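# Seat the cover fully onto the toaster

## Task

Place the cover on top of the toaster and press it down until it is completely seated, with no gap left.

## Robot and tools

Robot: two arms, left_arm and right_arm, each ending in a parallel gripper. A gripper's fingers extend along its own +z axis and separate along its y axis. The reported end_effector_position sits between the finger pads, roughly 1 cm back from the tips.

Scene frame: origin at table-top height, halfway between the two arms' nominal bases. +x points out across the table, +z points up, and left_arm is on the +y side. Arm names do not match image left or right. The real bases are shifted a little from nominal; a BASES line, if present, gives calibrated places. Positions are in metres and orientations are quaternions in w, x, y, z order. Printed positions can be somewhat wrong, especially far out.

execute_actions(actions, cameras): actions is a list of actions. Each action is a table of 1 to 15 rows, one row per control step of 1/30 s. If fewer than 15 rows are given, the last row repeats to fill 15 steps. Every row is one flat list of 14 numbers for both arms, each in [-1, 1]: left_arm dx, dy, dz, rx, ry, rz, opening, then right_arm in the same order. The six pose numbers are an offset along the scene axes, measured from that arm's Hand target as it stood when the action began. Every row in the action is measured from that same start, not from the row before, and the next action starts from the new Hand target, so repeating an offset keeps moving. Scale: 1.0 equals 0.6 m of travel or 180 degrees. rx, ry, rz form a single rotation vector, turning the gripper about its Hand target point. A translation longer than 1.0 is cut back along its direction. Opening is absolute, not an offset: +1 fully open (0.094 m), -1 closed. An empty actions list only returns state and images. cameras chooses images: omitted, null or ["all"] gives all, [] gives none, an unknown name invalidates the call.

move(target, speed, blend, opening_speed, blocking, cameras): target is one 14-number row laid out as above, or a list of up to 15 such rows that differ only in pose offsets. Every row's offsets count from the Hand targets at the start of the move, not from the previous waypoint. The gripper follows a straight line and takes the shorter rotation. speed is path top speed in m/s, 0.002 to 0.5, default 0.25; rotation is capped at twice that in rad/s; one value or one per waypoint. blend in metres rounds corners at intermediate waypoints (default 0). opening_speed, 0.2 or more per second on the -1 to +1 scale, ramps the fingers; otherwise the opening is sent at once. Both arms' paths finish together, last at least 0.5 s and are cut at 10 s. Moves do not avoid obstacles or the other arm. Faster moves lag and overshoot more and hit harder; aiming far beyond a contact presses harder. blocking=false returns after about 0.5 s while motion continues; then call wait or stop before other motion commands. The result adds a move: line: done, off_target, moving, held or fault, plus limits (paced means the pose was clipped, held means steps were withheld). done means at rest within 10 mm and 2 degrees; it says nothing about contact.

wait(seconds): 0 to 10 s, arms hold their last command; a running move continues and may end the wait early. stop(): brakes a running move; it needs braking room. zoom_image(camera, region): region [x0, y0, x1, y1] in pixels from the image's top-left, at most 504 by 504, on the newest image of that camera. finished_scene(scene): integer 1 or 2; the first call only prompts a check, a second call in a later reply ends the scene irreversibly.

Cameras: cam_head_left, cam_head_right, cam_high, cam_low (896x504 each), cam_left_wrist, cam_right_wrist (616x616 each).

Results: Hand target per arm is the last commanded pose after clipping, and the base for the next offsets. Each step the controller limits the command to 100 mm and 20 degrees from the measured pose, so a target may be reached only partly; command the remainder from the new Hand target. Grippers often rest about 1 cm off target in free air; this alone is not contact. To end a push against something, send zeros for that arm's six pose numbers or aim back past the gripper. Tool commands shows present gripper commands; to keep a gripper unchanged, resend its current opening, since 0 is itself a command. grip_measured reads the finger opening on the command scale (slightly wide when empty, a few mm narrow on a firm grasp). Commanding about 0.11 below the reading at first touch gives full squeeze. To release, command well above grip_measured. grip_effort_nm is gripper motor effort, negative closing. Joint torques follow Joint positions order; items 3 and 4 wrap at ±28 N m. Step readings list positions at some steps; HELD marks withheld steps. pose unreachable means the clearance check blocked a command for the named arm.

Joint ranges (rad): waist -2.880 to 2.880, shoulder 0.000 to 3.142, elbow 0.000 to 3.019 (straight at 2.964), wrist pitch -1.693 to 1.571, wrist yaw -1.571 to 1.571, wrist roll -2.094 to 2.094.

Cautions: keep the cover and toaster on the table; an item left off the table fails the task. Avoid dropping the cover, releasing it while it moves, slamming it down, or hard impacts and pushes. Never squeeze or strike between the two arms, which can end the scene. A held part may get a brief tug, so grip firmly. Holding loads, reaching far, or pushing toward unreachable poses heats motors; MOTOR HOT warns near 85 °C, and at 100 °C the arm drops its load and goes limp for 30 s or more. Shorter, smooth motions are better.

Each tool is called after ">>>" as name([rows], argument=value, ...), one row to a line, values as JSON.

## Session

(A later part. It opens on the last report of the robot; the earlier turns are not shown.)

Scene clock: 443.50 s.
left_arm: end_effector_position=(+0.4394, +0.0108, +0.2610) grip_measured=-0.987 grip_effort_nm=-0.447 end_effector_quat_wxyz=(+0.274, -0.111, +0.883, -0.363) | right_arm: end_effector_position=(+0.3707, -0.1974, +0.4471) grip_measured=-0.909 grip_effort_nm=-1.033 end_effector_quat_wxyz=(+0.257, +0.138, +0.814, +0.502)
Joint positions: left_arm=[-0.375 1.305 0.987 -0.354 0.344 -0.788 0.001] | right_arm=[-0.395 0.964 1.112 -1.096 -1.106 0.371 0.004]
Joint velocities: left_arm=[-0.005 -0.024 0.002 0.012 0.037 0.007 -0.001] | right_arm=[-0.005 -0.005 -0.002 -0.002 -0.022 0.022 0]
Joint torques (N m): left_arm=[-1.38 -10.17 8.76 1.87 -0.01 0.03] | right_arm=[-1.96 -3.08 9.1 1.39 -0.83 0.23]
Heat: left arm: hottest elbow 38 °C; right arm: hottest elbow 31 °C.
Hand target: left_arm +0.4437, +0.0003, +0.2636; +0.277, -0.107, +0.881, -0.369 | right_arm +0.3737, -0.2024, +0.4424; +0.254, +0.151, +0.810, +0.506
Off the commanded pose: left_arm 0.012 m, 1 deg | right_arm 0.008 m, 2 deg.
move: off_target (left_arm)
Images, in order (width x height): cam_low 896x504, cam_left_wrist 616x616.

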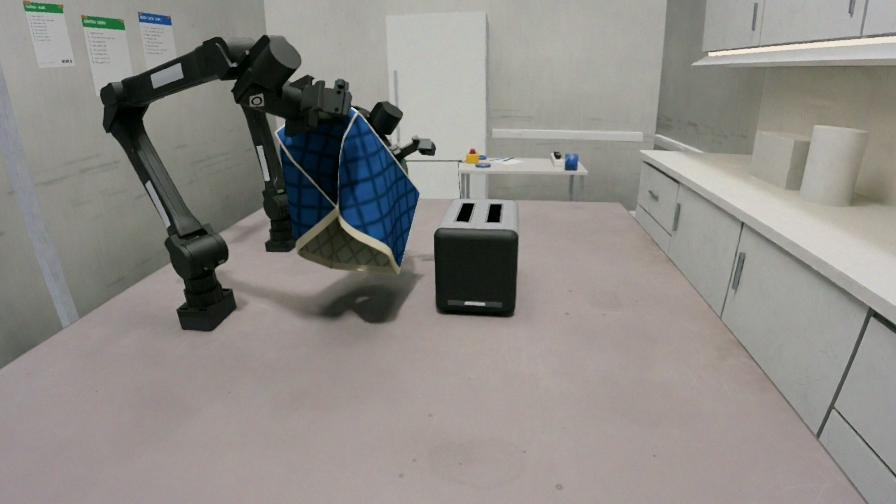

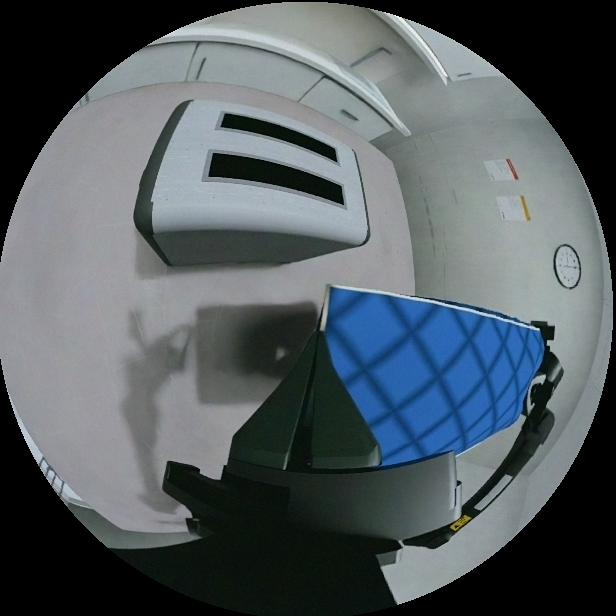

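>>> move([
  [-0.04,0.15,0.15,0,0,0,1,0,0,0,0,0,0,-1],
  [-0.1,0.3,0.2,0.25,0,0,1,0,0,0,0.05,0,0,-1],
], speed=0.25)

>>> move(target=[0,0,0,0,0,0,1,0,0,-0.2,0,0,0,-1], speed=0.12)

Scene clock: 453.43 s.
left_arm: end_effector_position=(+0.3818, +0.1838, +0.3514) grip_measured=+0.998 grip_effort_nm=0.100 end_effector_quat_wxyz=(+0.272, -0.006, +0.962, +0.000) | right_arm: end_effector_position=(+0.3752, -0.1985, +0.4420) grip_measured=-0.909 grip_effort_nm=-1.038 end_effector_quat_wxyz=(+0.239, +0.163, +0.773, +0.565)
Joint positions: left_arm=[-0.229 1.13 1.25 -1.152 -0.12 -0.203 0.094] | right_arm=[-0.419 0.964 1.035 -0.926 -1.236 0.552 0.004]
Joint velocities: left_arm=[-0.005 0.005 -0.012 0.002 -0.037 -0.022 -0.001] | right_arm=[-0.005 0.005 0.007 -0.002 -0.037 -0.007 0]
Joint torques (N m): left_arm=[-1.61 -9.7 11.47 0.49 -0.22 0.16] | right_arm=[-2.26 -4.42 9.2 1.42 -0.84 0.2]
Heat: left arm: hottest elbow 39 °C; right arm: hottest shoulder 30 °C.
Hand target: left_arm +0.3833, +0.1771, +0.3840; +0.300, +0.004, +0.954, -0.005 | right_arm +0.3734, -0.2022, +0.4424; +0.241, +0.170, +0.768, +0.568
Off the commanded pose: left_arm 0.032 m, 3 deg | right_arm 0.004 m, 1 deg.
move: off_target (left_arm)

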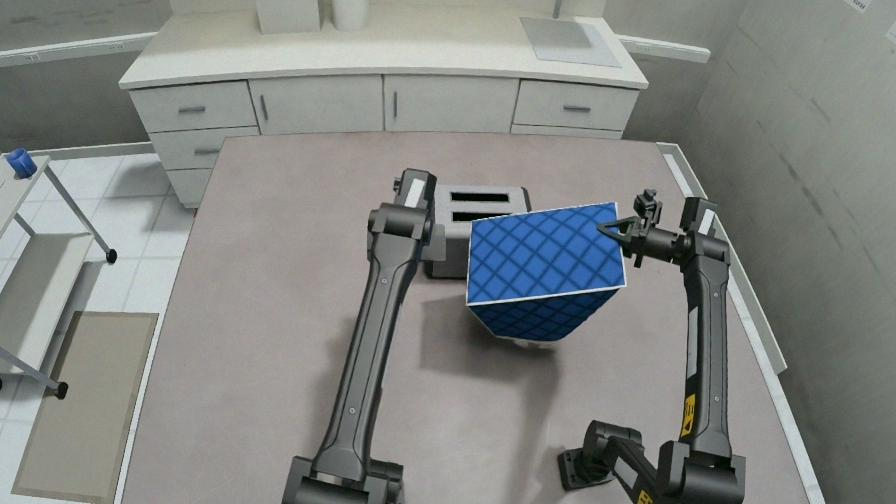

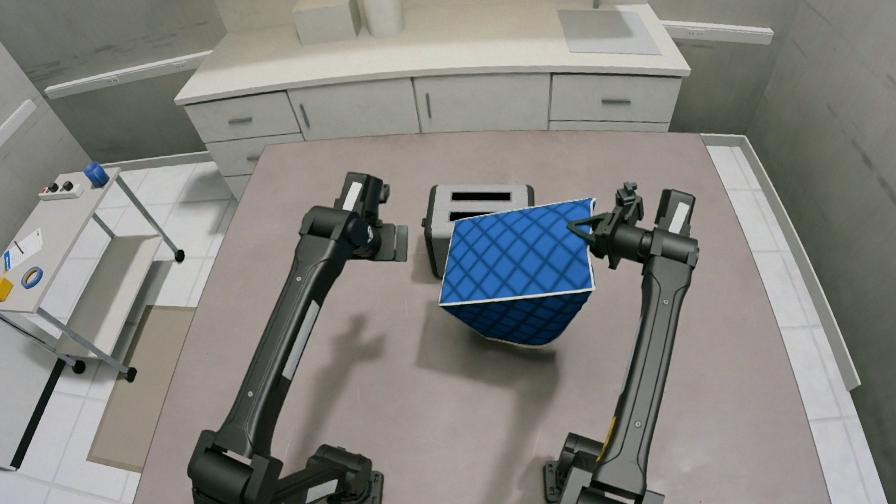

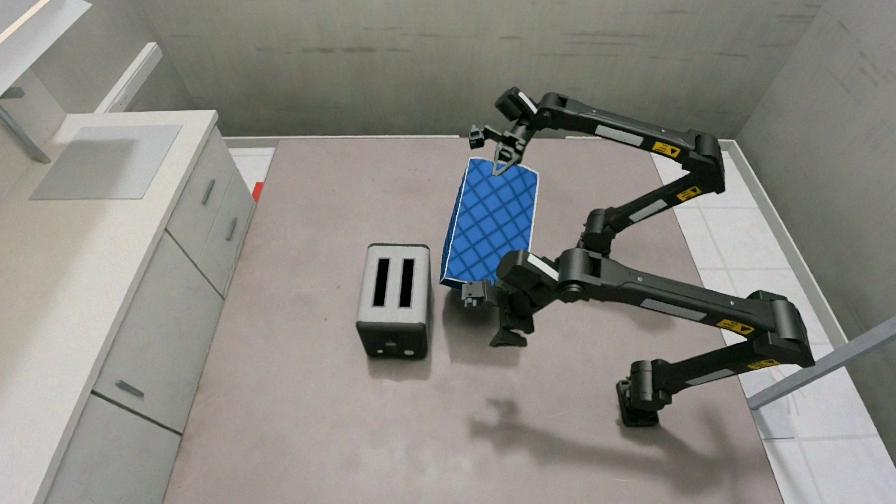

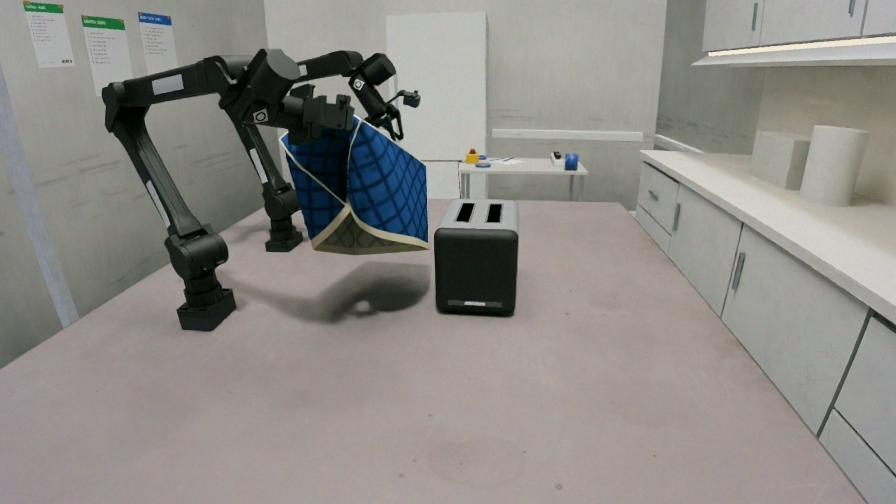

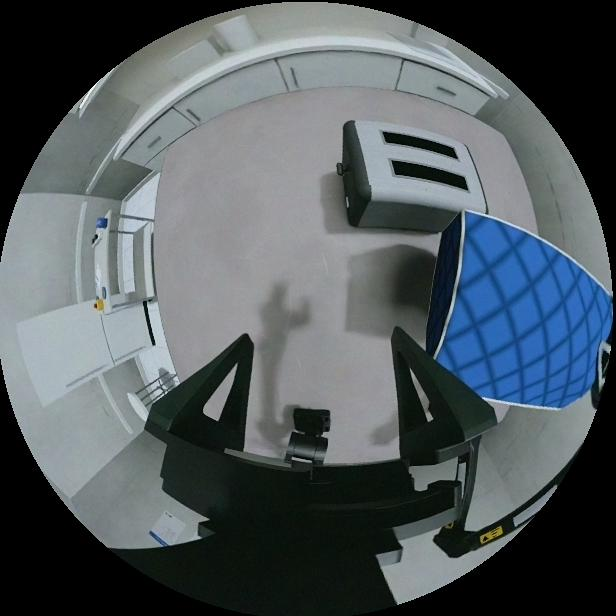

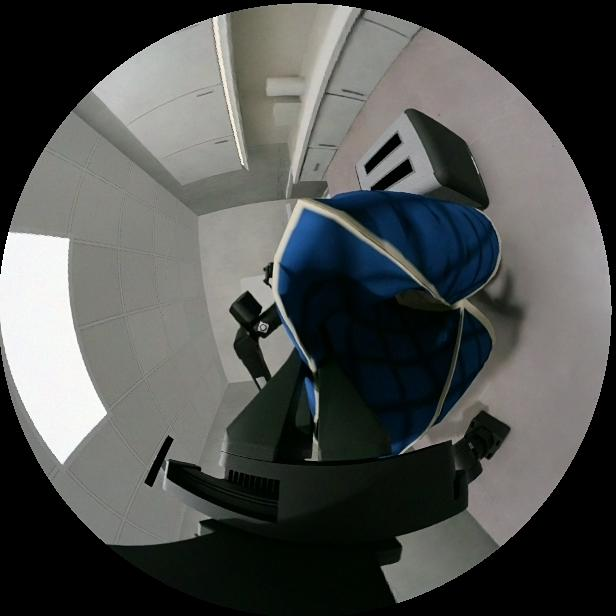

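Scene clock: 455.20 s.
left_arm: end_effector_position=(+0.3816, +0.1839, +0.3517) grip_measured=+0.998 grip_effort_nm=0.095 end_effector_quat_wxyz=(+0.273, -0.006, +0.962, +0.000) | right_arm: end_effector_position=(+0.3709, -0.1969, +0.3293) grip_measured=-0.909 grip_effort_nm=-1.038 end_effector_quat_wxyz=(+0.247, +0.156, +0.773, +0.563)
Joint positions: left_arm=[-0.229 1.129 1.25 -1.152 -0.12 -0.202 0.094] | right_arm=[-0.419 0.972 0.736 -0.595 -1.236 0.554 0.004]
Joint velocities: left_arm=[-0.005 -0.015 -0.007 -0.012 -0.007 0.066 0] | right_arm=[0.005 0.005 -0.002 -0.002 0.081 -0.051 -0.001]
Joint torques (N m): left_arm=[-1.73 -9.93 11.49 0.35 -0.21 0.14] | right_arm=[-2.14 -2.78 8.84 1.44 -0.8 0.21]
Heat: left arm: hottest elbow 39 °C; right arm: hottest shoulder 30 °C.
Hand target: left_arm +0.3832, +0.1771, +0.3841; +0.300, +0.004, +0.954, -0.005 | right_arm +0.3723, -0.2017, +0.3224; +0.241, +0.170, +0.768, +0.568
Off the commanded pose: left_arm 0.033 m, 3 deg | right_arm 0.009 m, 2 deg.
move: off_target (left_arm)

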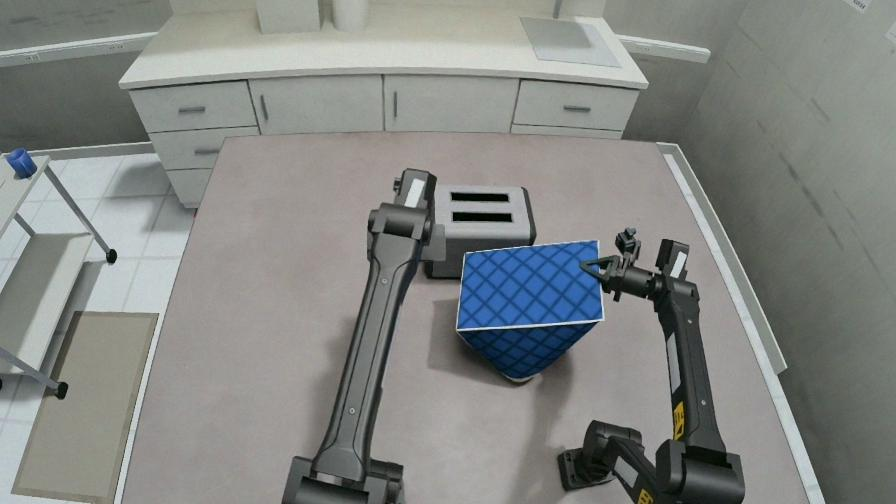

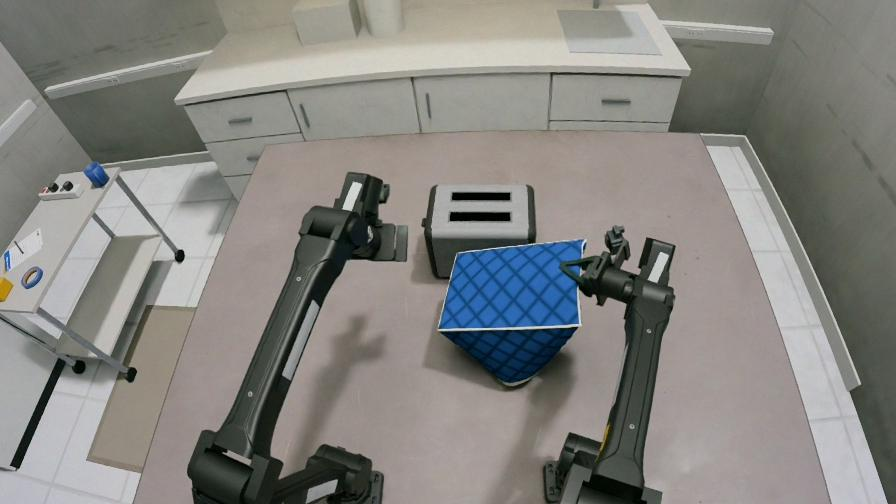

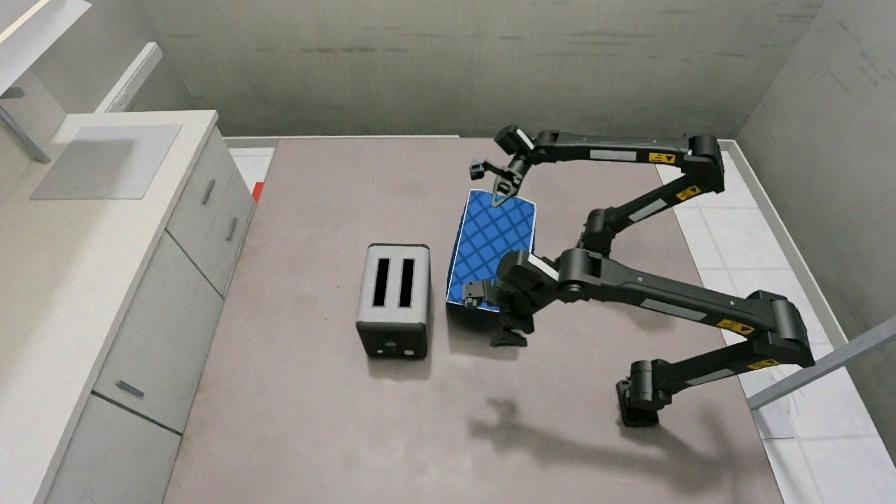

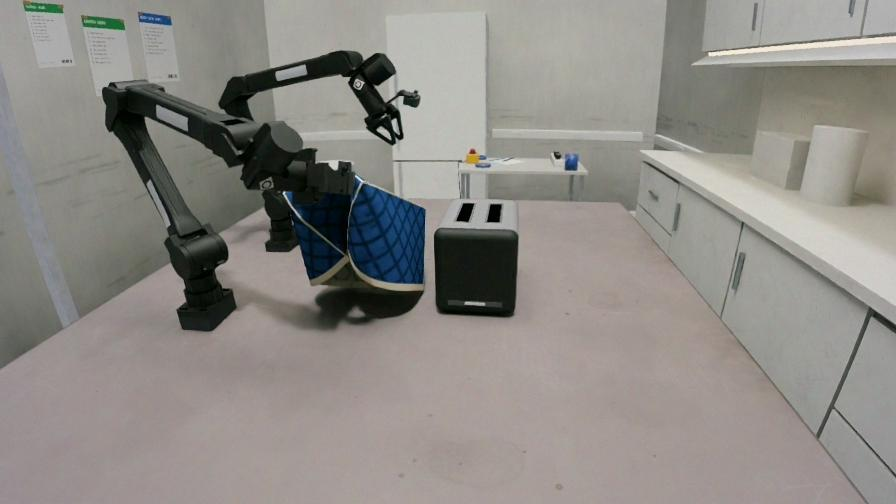

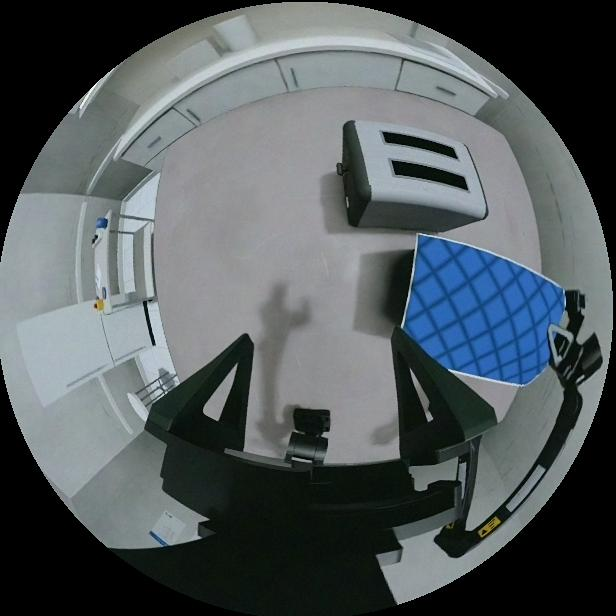

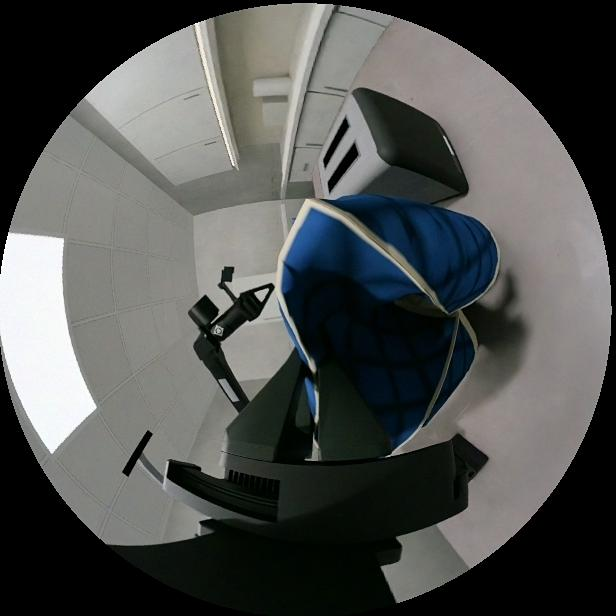

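>>> move(target=[0,0,0,0,0,0,1,0,0,-0.21,0,0,0,-1], speed=0.1, cameras=["cam_low"])

>>> move(target=[0,0,0,0,0,0,0.9,0,0,0,0,0,0,0.9], opening_speed=1.5)

Scene clock: 464.87 s.
left_arm: end_effector_position=(+0.3816, +0.1839, +0.3517) grip_measured=+0.998 grip_effort_nm=0.100 end_effector_quat_wxyz=(+0.273, -0.006, +0.962, +0.000) | right_arm: end_effector_position=(+0.3726, -0.1978, +0.2041) grip_measured=-0.909 grip_effort_nm=-1.028 end_effector_quat_wxyz=(+0.249, +0.155, +0.772, +0.564)
Joint positions: left_arm=[-0.229 1.129 1.25 -1.152 -0.12 -0.202 0.094] | right_arm=[-0.42 1.179 0.499 -0.144 -1.238 0.557 0.004]
Joint velocities: left_arm=[-0.005 0.005 -0.007 -0.012 0.037 -0.022 -0.001] | right_arm=[0.015 -0.015 -0.007 -0.017 0.081 -0.007 0]
Joint torques (N m): left_arm=[-1.26 -9.88 11.38 0.43 -0.21 0.16] | right_arm=[-1.9 -3.25 6.94 1.39 -0.71 0.22]
Heat: left arm: hottest elbow 41 °C; right arm: hottest shoulder 30 °C.
Hand target: left_arm +0.3832, +0.1771, +0.3841; +0.300, +0.004, +0.954, -0.005 | right_arm +0.3711, -0.2011, +0.1962; +0.241, +0.170, +0.768, +0.568
Off the commanded pose: left_arm 0.033 m, 4 deg | right_arm 0.009 m, 2 deg.
move: off_target (left_arm)
Images, in order (width x height): cam_low 896x504.

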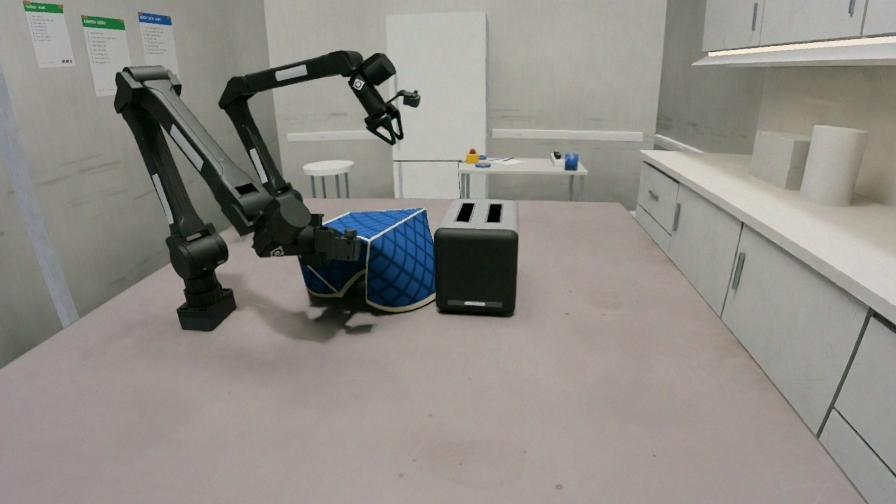

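Scene clock: 466.57 s.
left_arm: end_effector_position=(+0.3816, +0.1839, +0.3517) grip_measured=+0.902 grip_effort_nm=-0.095 end_effector_quat_wxyz=(+0.273, -0.006, +0.962, +0.000) | right_arm: end_effector_position=(+0.3727, -0.1977, +0.2045) grip_measured=+0.897 grip_effort_nm=0.090 end_effector_quat_wxyz=(+0.249, +0.155, +0.771, +0.565)
Joint positions: left_arm=[-0.229 1.129 1.25 -1.152 -0.12 -0.202 0.089] | right_arm=[-0.42 1.179 0.499 -0.142 -1.239 0.56 0.089]
Joint velocities: left_arm=[-0.015 -0.005 0.002 0.002 -0.037 -0.037 0] | right_arm=[-0.015 -0.005 0.022 0.012 -0.051 0.022 0]
Joint torques (N m): left_arm=[-1.32 -9.93 11.62 0.36 -0.22 0.14] | right_arm=[-2.02 -3.31 6.87 1.36 -0.65 0.19]
Heat: left arm: hottest elbow 42 °C; right arm: hottest shoulder 30 °C.
Hand target: left_arm +0.3832, +0.1771, +0.3841; +0.300, +0.004, +0.954, -0.005 | right_arm +0.3711, -0.2011, +0.1962; +0.241, +0.170, +0.768, +0.568
Off the commanded pose: left_arm 0.033 m, 4 deg | right_arm 0.009 m, 2 deg.
move: off_target (left_arm)

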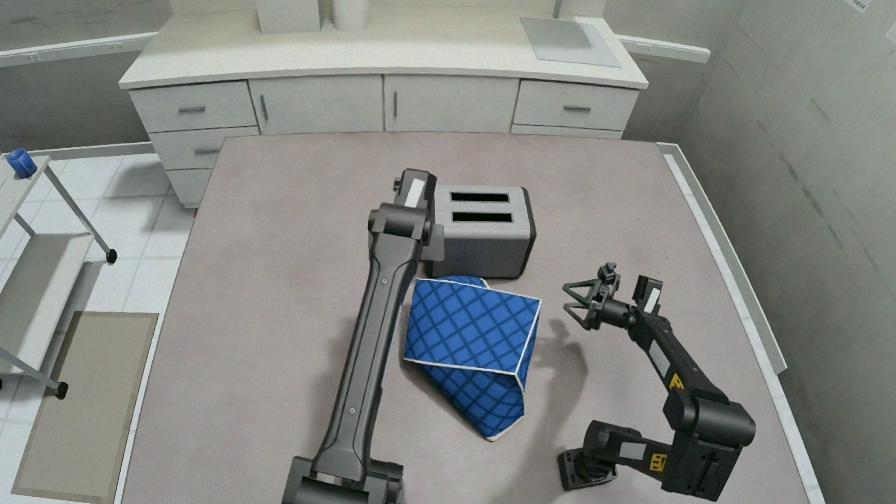

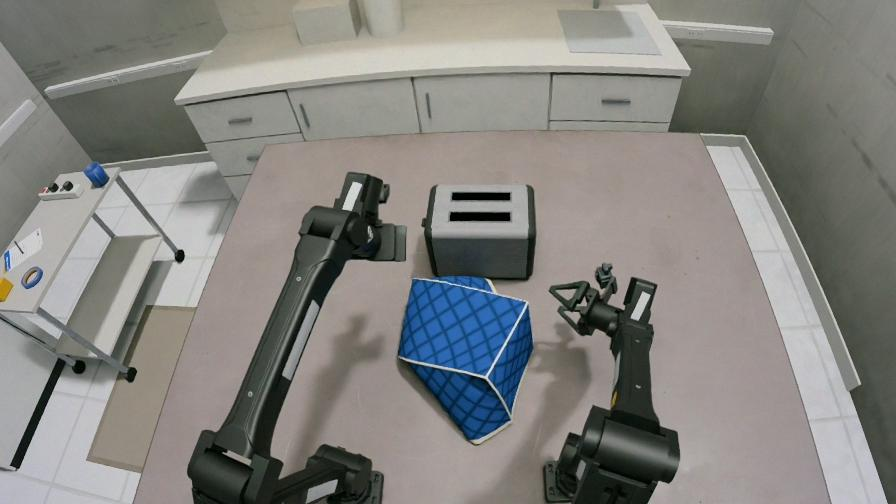

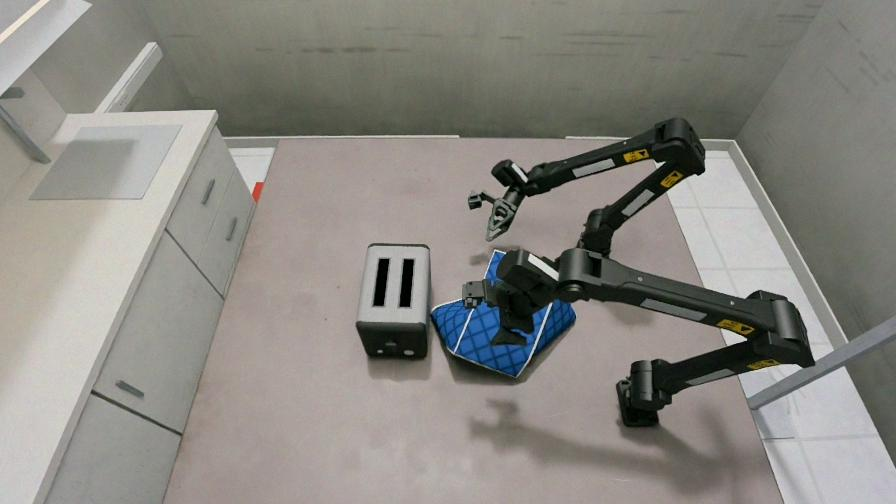

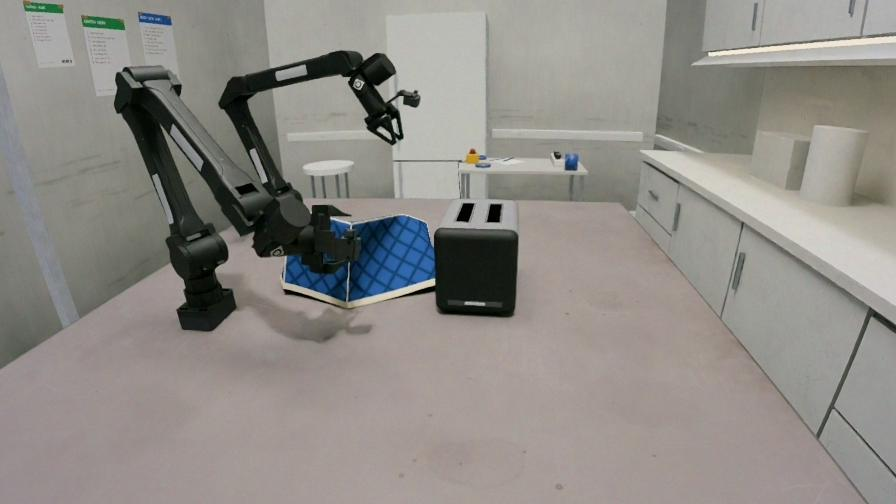

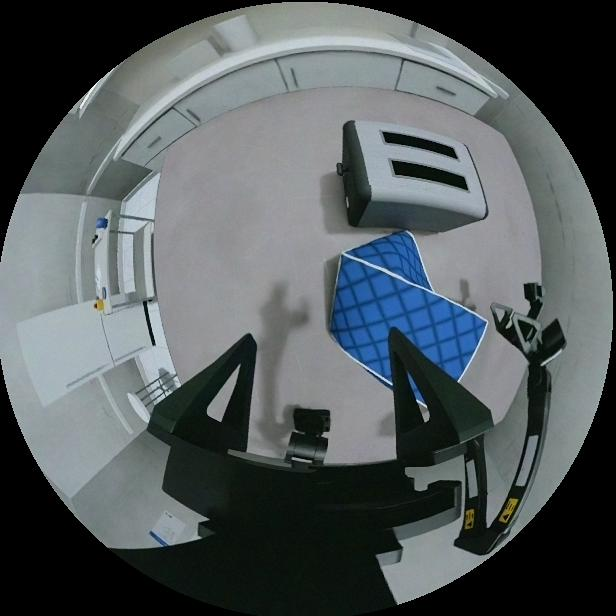

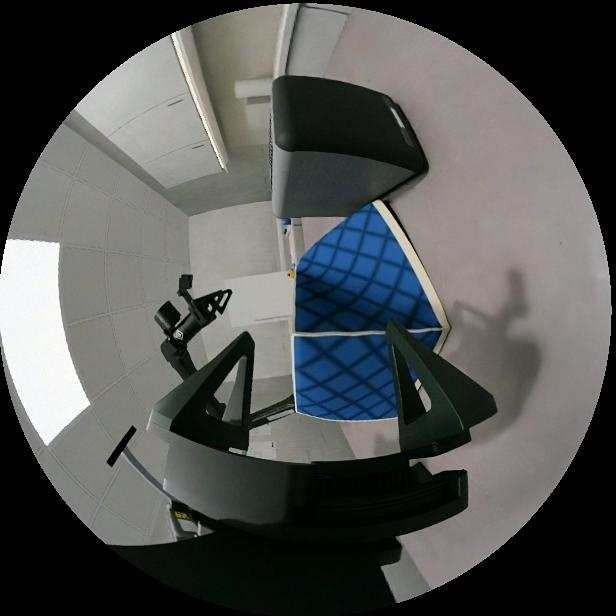

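>>> move(target=[0,-0.2,-0.06,0,0.1,0,0.9,-0.1,-0.15,0.3,0,0,0,0.9], speed=0.2, cameras=["cam_left_wrist","cam_high","cam_low","cam_head_left"])

Scene clock: 479.77 s.
left_arm: end_effector_position=(+0.3765, +0.0692, +0.3318) grip_measured=+0.902 grip_effort_nm=-0.085 end_effector_quat_wxyz=(+0.135, +0.000, +0.991, +0.004) | right_arm: end_effector_position=(+0.3057, -0.2808, +0.3581) grip_measured=+0.898 grip_effort_nm=0.085 end_effector_quat_wxyz=(+0.250, +0.212, +0.767, +0.552)
Joint positions: left_arm=[-0.482 1.384 1.491 -1.439 -0.131 -0.462 0.089] | right_arm=[-0.799 1.078 0.936 -1.671 -1.292 -0.407 0.089]
Joint velocities: left_arm=[0.005 0.005 0.007 -0.002 -0.007 0.022 0] | right_arm=[-0.005 -0.024 -0.002 0.002 -0.007 0.037 0.001]
Joint torques (N m): left_arm=[-1.44 -11.16 10.99 -0.01 0 -0.06] | right_arm=[-1.55 -2.9 13.59 -0.35 -0.48 -0.15]
Heat: left arm: hottest elbow 43 °C; right arm: hottest shoulder 30 °C.
Hand target: left_arm +0.3829, +0.0586, +0.3467; +0.145, +0.001, +0.989, -0.004 | right_arm +0.3131, -0.2920, +0.3740; +0.238, +0.170, +0.772, +0.564
Off the commanded pose: left_arm 0.021 m, 2 deg | right_arm 0.022 m, 5 deg.
joint sent to its limit (right arm) — joint 4 (wrist pitch), lower limit. The joint targets are off in position and orientation.
move: off_target (left_arm, right_arm)
Images, in order (width x height): cam_head_left 896x504, cam_high 896x504, cam_low 896x504, cam_left_wrist 616x616.

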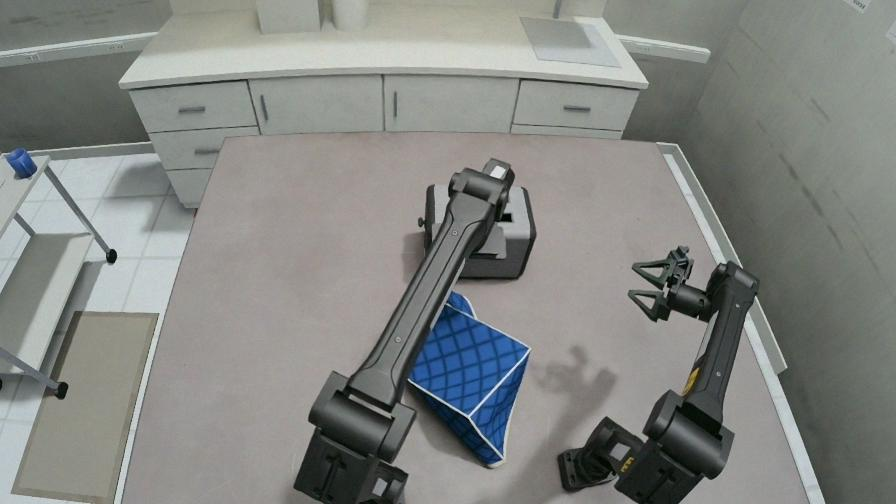

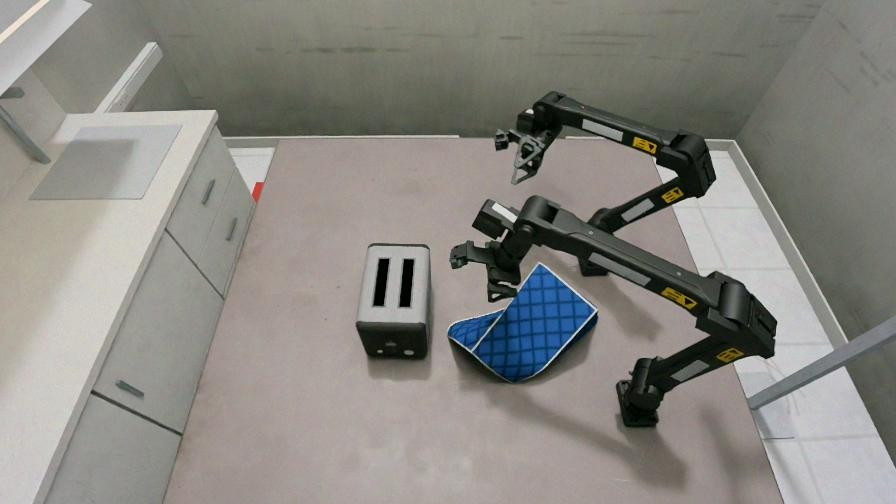

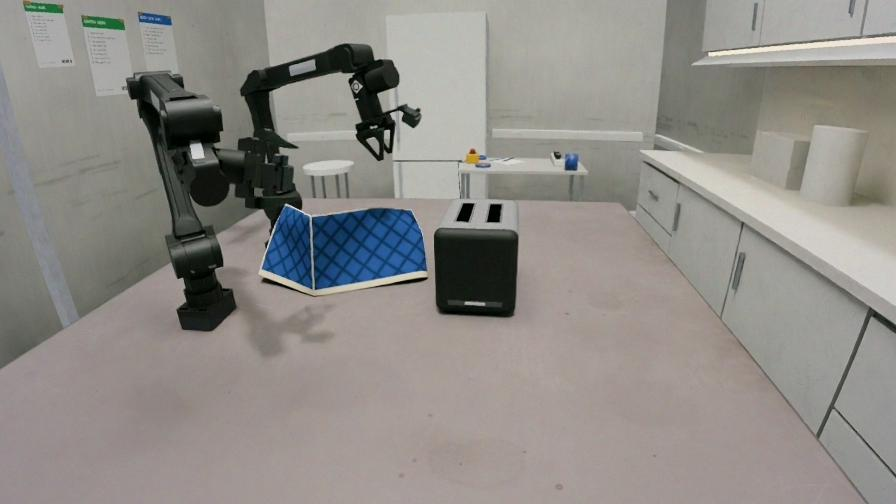

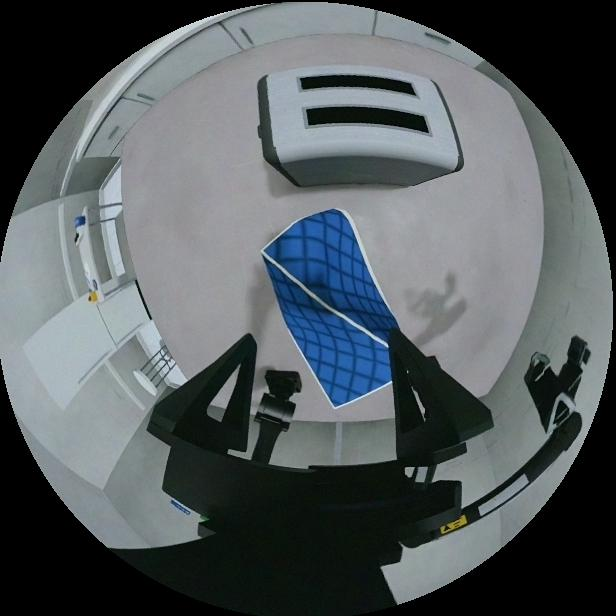

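>>> move(target=[-0.05,-0.01,-0.2,0,0,-0.2,0.9,0,0,0,0,0,0,0.9], speed=0.2, cameras=["cam_left_wrist","cam_high","cam_low"])

Scene clock: 491.60 s.
left_arm: end_effector_position=(+0.3470, +0.0505, +0.2147) grip_measured=+0.902 grip_effort_nm=-0.095 end_effector_quat_wxyz=(+0.116, +0.309, +0.943, -0.045) | right_arm: end_effector_position=(+0.3057, -0.2808, +0.3582) grip_measured=+0.898 grip_effort_nm=0.105 end_effector_quat_wxyz=(+0.250, +0.211, +0.768, +0.551)
Joint positions: left_arm=[-0.479 1.348 1.15 -1.13 0.053 0.154 0.089] | right_arm=[-0.799 1.078 0.937 -1.672 -1.292 -0.408 0.089]
Joint velocities: left_arm=[0.005 -0.005 -0.002 -0.007 0.154 0.007 0] | right_arm=[0.005 -0.015 -0.002 0.002 -0.007 0.022 0.001]
Joint torques (N m): left_arm=[0.91 -13.92 7.72 0.98 0.2 0.16] | right_arm=[-1.61 -2.84 13.56 -0.35 -0.49 -0.15]
Heat: left arm: hottest elbow 43 °C; right arm: hottest elbow 31 °C.
Hand target: left_arm +0.3531, +0.0547, +0.2268; +0.136, +0.307, +0.941, -0.049 | right_arm +0.3131, -0.2920, +0.3740; +0.238, +0.170, +0.772, +0.564
Off the commanded pose: left_arm 0.013 m, 3 deg | right_arm 0.021 m, 5 deg.
joint sent to its limit (right arm) — joint 4 (wrist pitch), lower limit. The joint targets are off in orientation, not in position.
move: off_target (left_arm, right_arm)
Images, in order (width x height): cam_high 896x504, cam_low 896x504, cam_left_wrist 616x616.

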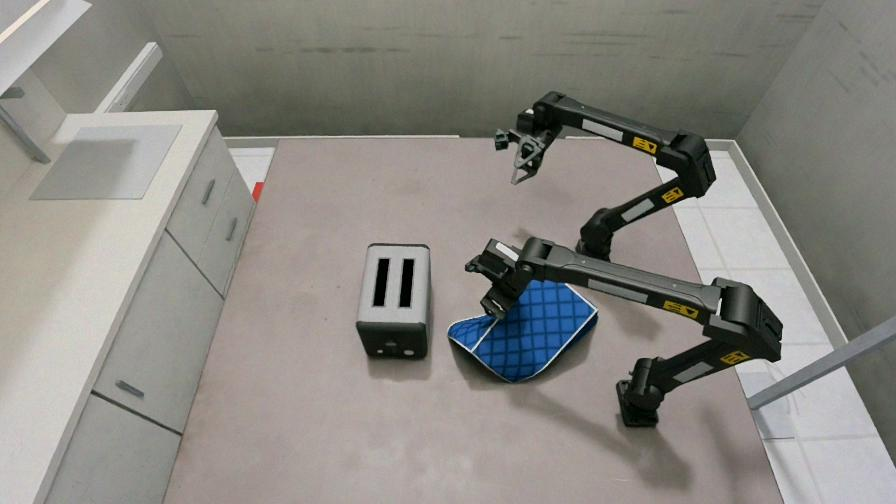

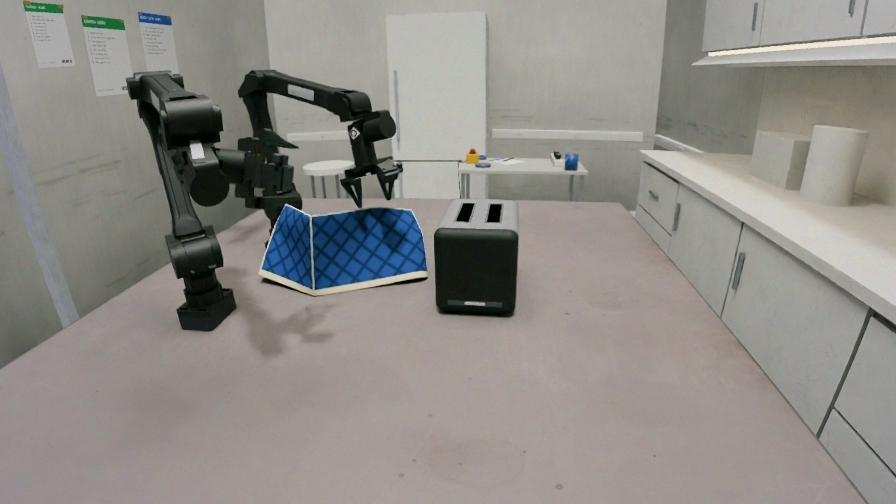

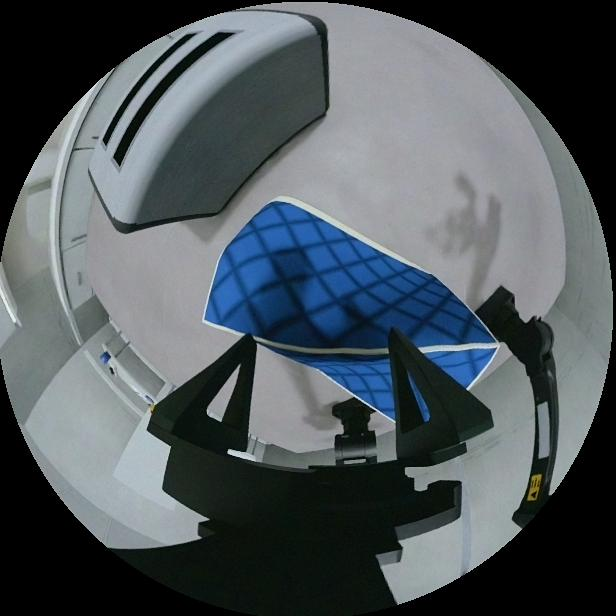

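>>> move(target=[-0.12,0.05,0.02,0,0.05,0,0.9,0,0,0,0,0,0,0.9], speed=0.2, cameras=["cam_left_wrist","cam_high","cam_low"])

Scene clock: 496.83 s.
left_arm: end_effector_position=(+0.2809, +0.0791, +0.2324) grip_measured=+0.902 grip_effort_nm=-0.095 end_effector_quat_wxyz=(+0.058, +0.303, +0.949, -0.071) | right_arm: end_effector_position=(+0.3057, -0.2808, +0.3582) grip_measured=+0.898 grip_effort_nm=0.100 end_effector_quat_wxyz=(+0.250, +0.211, +0.768, +0.551)
Joint positions: left_arm=[-0.459 1.216 1.09 -1.309 0.123 0.157 0.089] | right_arm=[-0.799 1.078 0.937 -1.672 -1.292 -0.408 0.089]
Joint velocities: left_arm=[-0.015 -0.005 -0.002 -0.017 -0.051 0.051 -0.001] | right_arm=[-0.005 0.015 0.007 -0.017 0.022 0.066 0]
Joint torques (N m): left_arm=[1.03 -10.34 7.69 -0.17 0.29 0.17] | right_arm=[-1.49 -2.96 13.6 -0.35 -0.48 -0.16]
Heat: left arm: hottest elbow 42 °C; right arm: hottest elbow 31 °C.
Hand target: left_arm +0.2813, +0.0849, +0.2384; +0.062, +0.301, +0.949, -0.072 | right_arm +0.3131, -0.2920, +0.3740; +0.238, +0.170, +0.772, +0.564
Off the commanded pose: left_arm 0.009 m, 1 deg | right_arm 0.021 m, 5 deg.
joint sent to its limit (right arm) — joint 4 (wrist pitch), lower limit. The joint targets are off in orientation, not in position.
move: off_target (right_arm)
Images, in order (width x height): cam_high 896x504, cam_low 896x504, cam_left_wrist 616x616.

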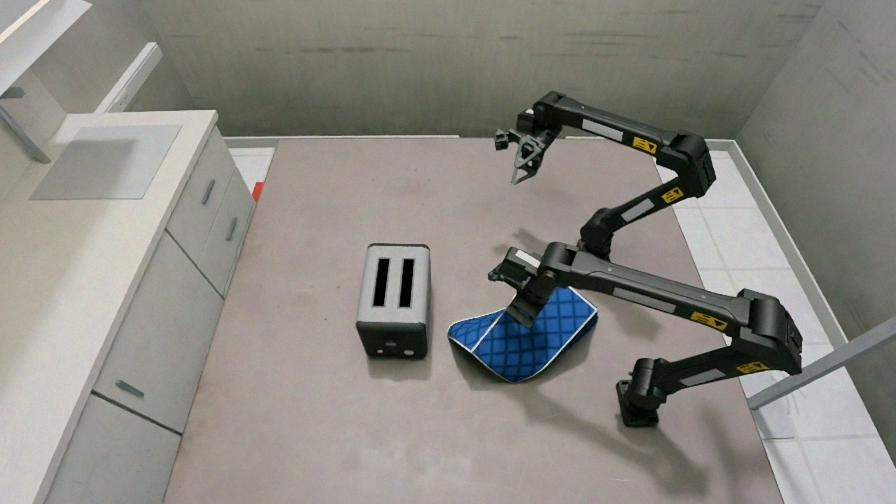

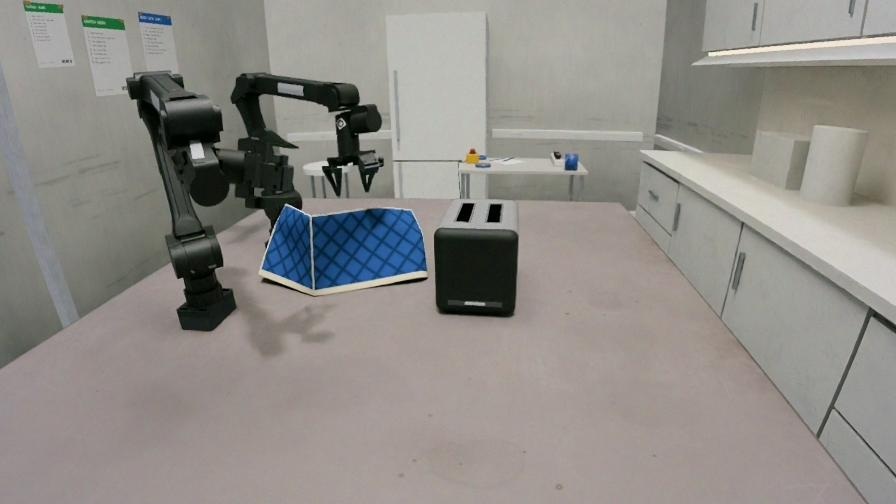

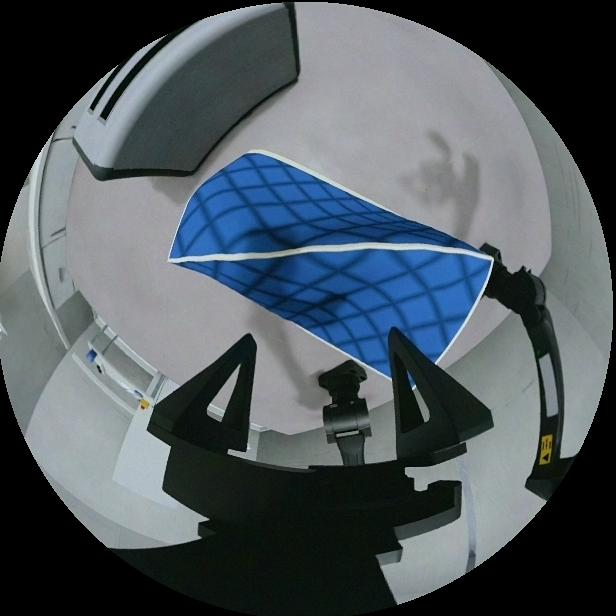

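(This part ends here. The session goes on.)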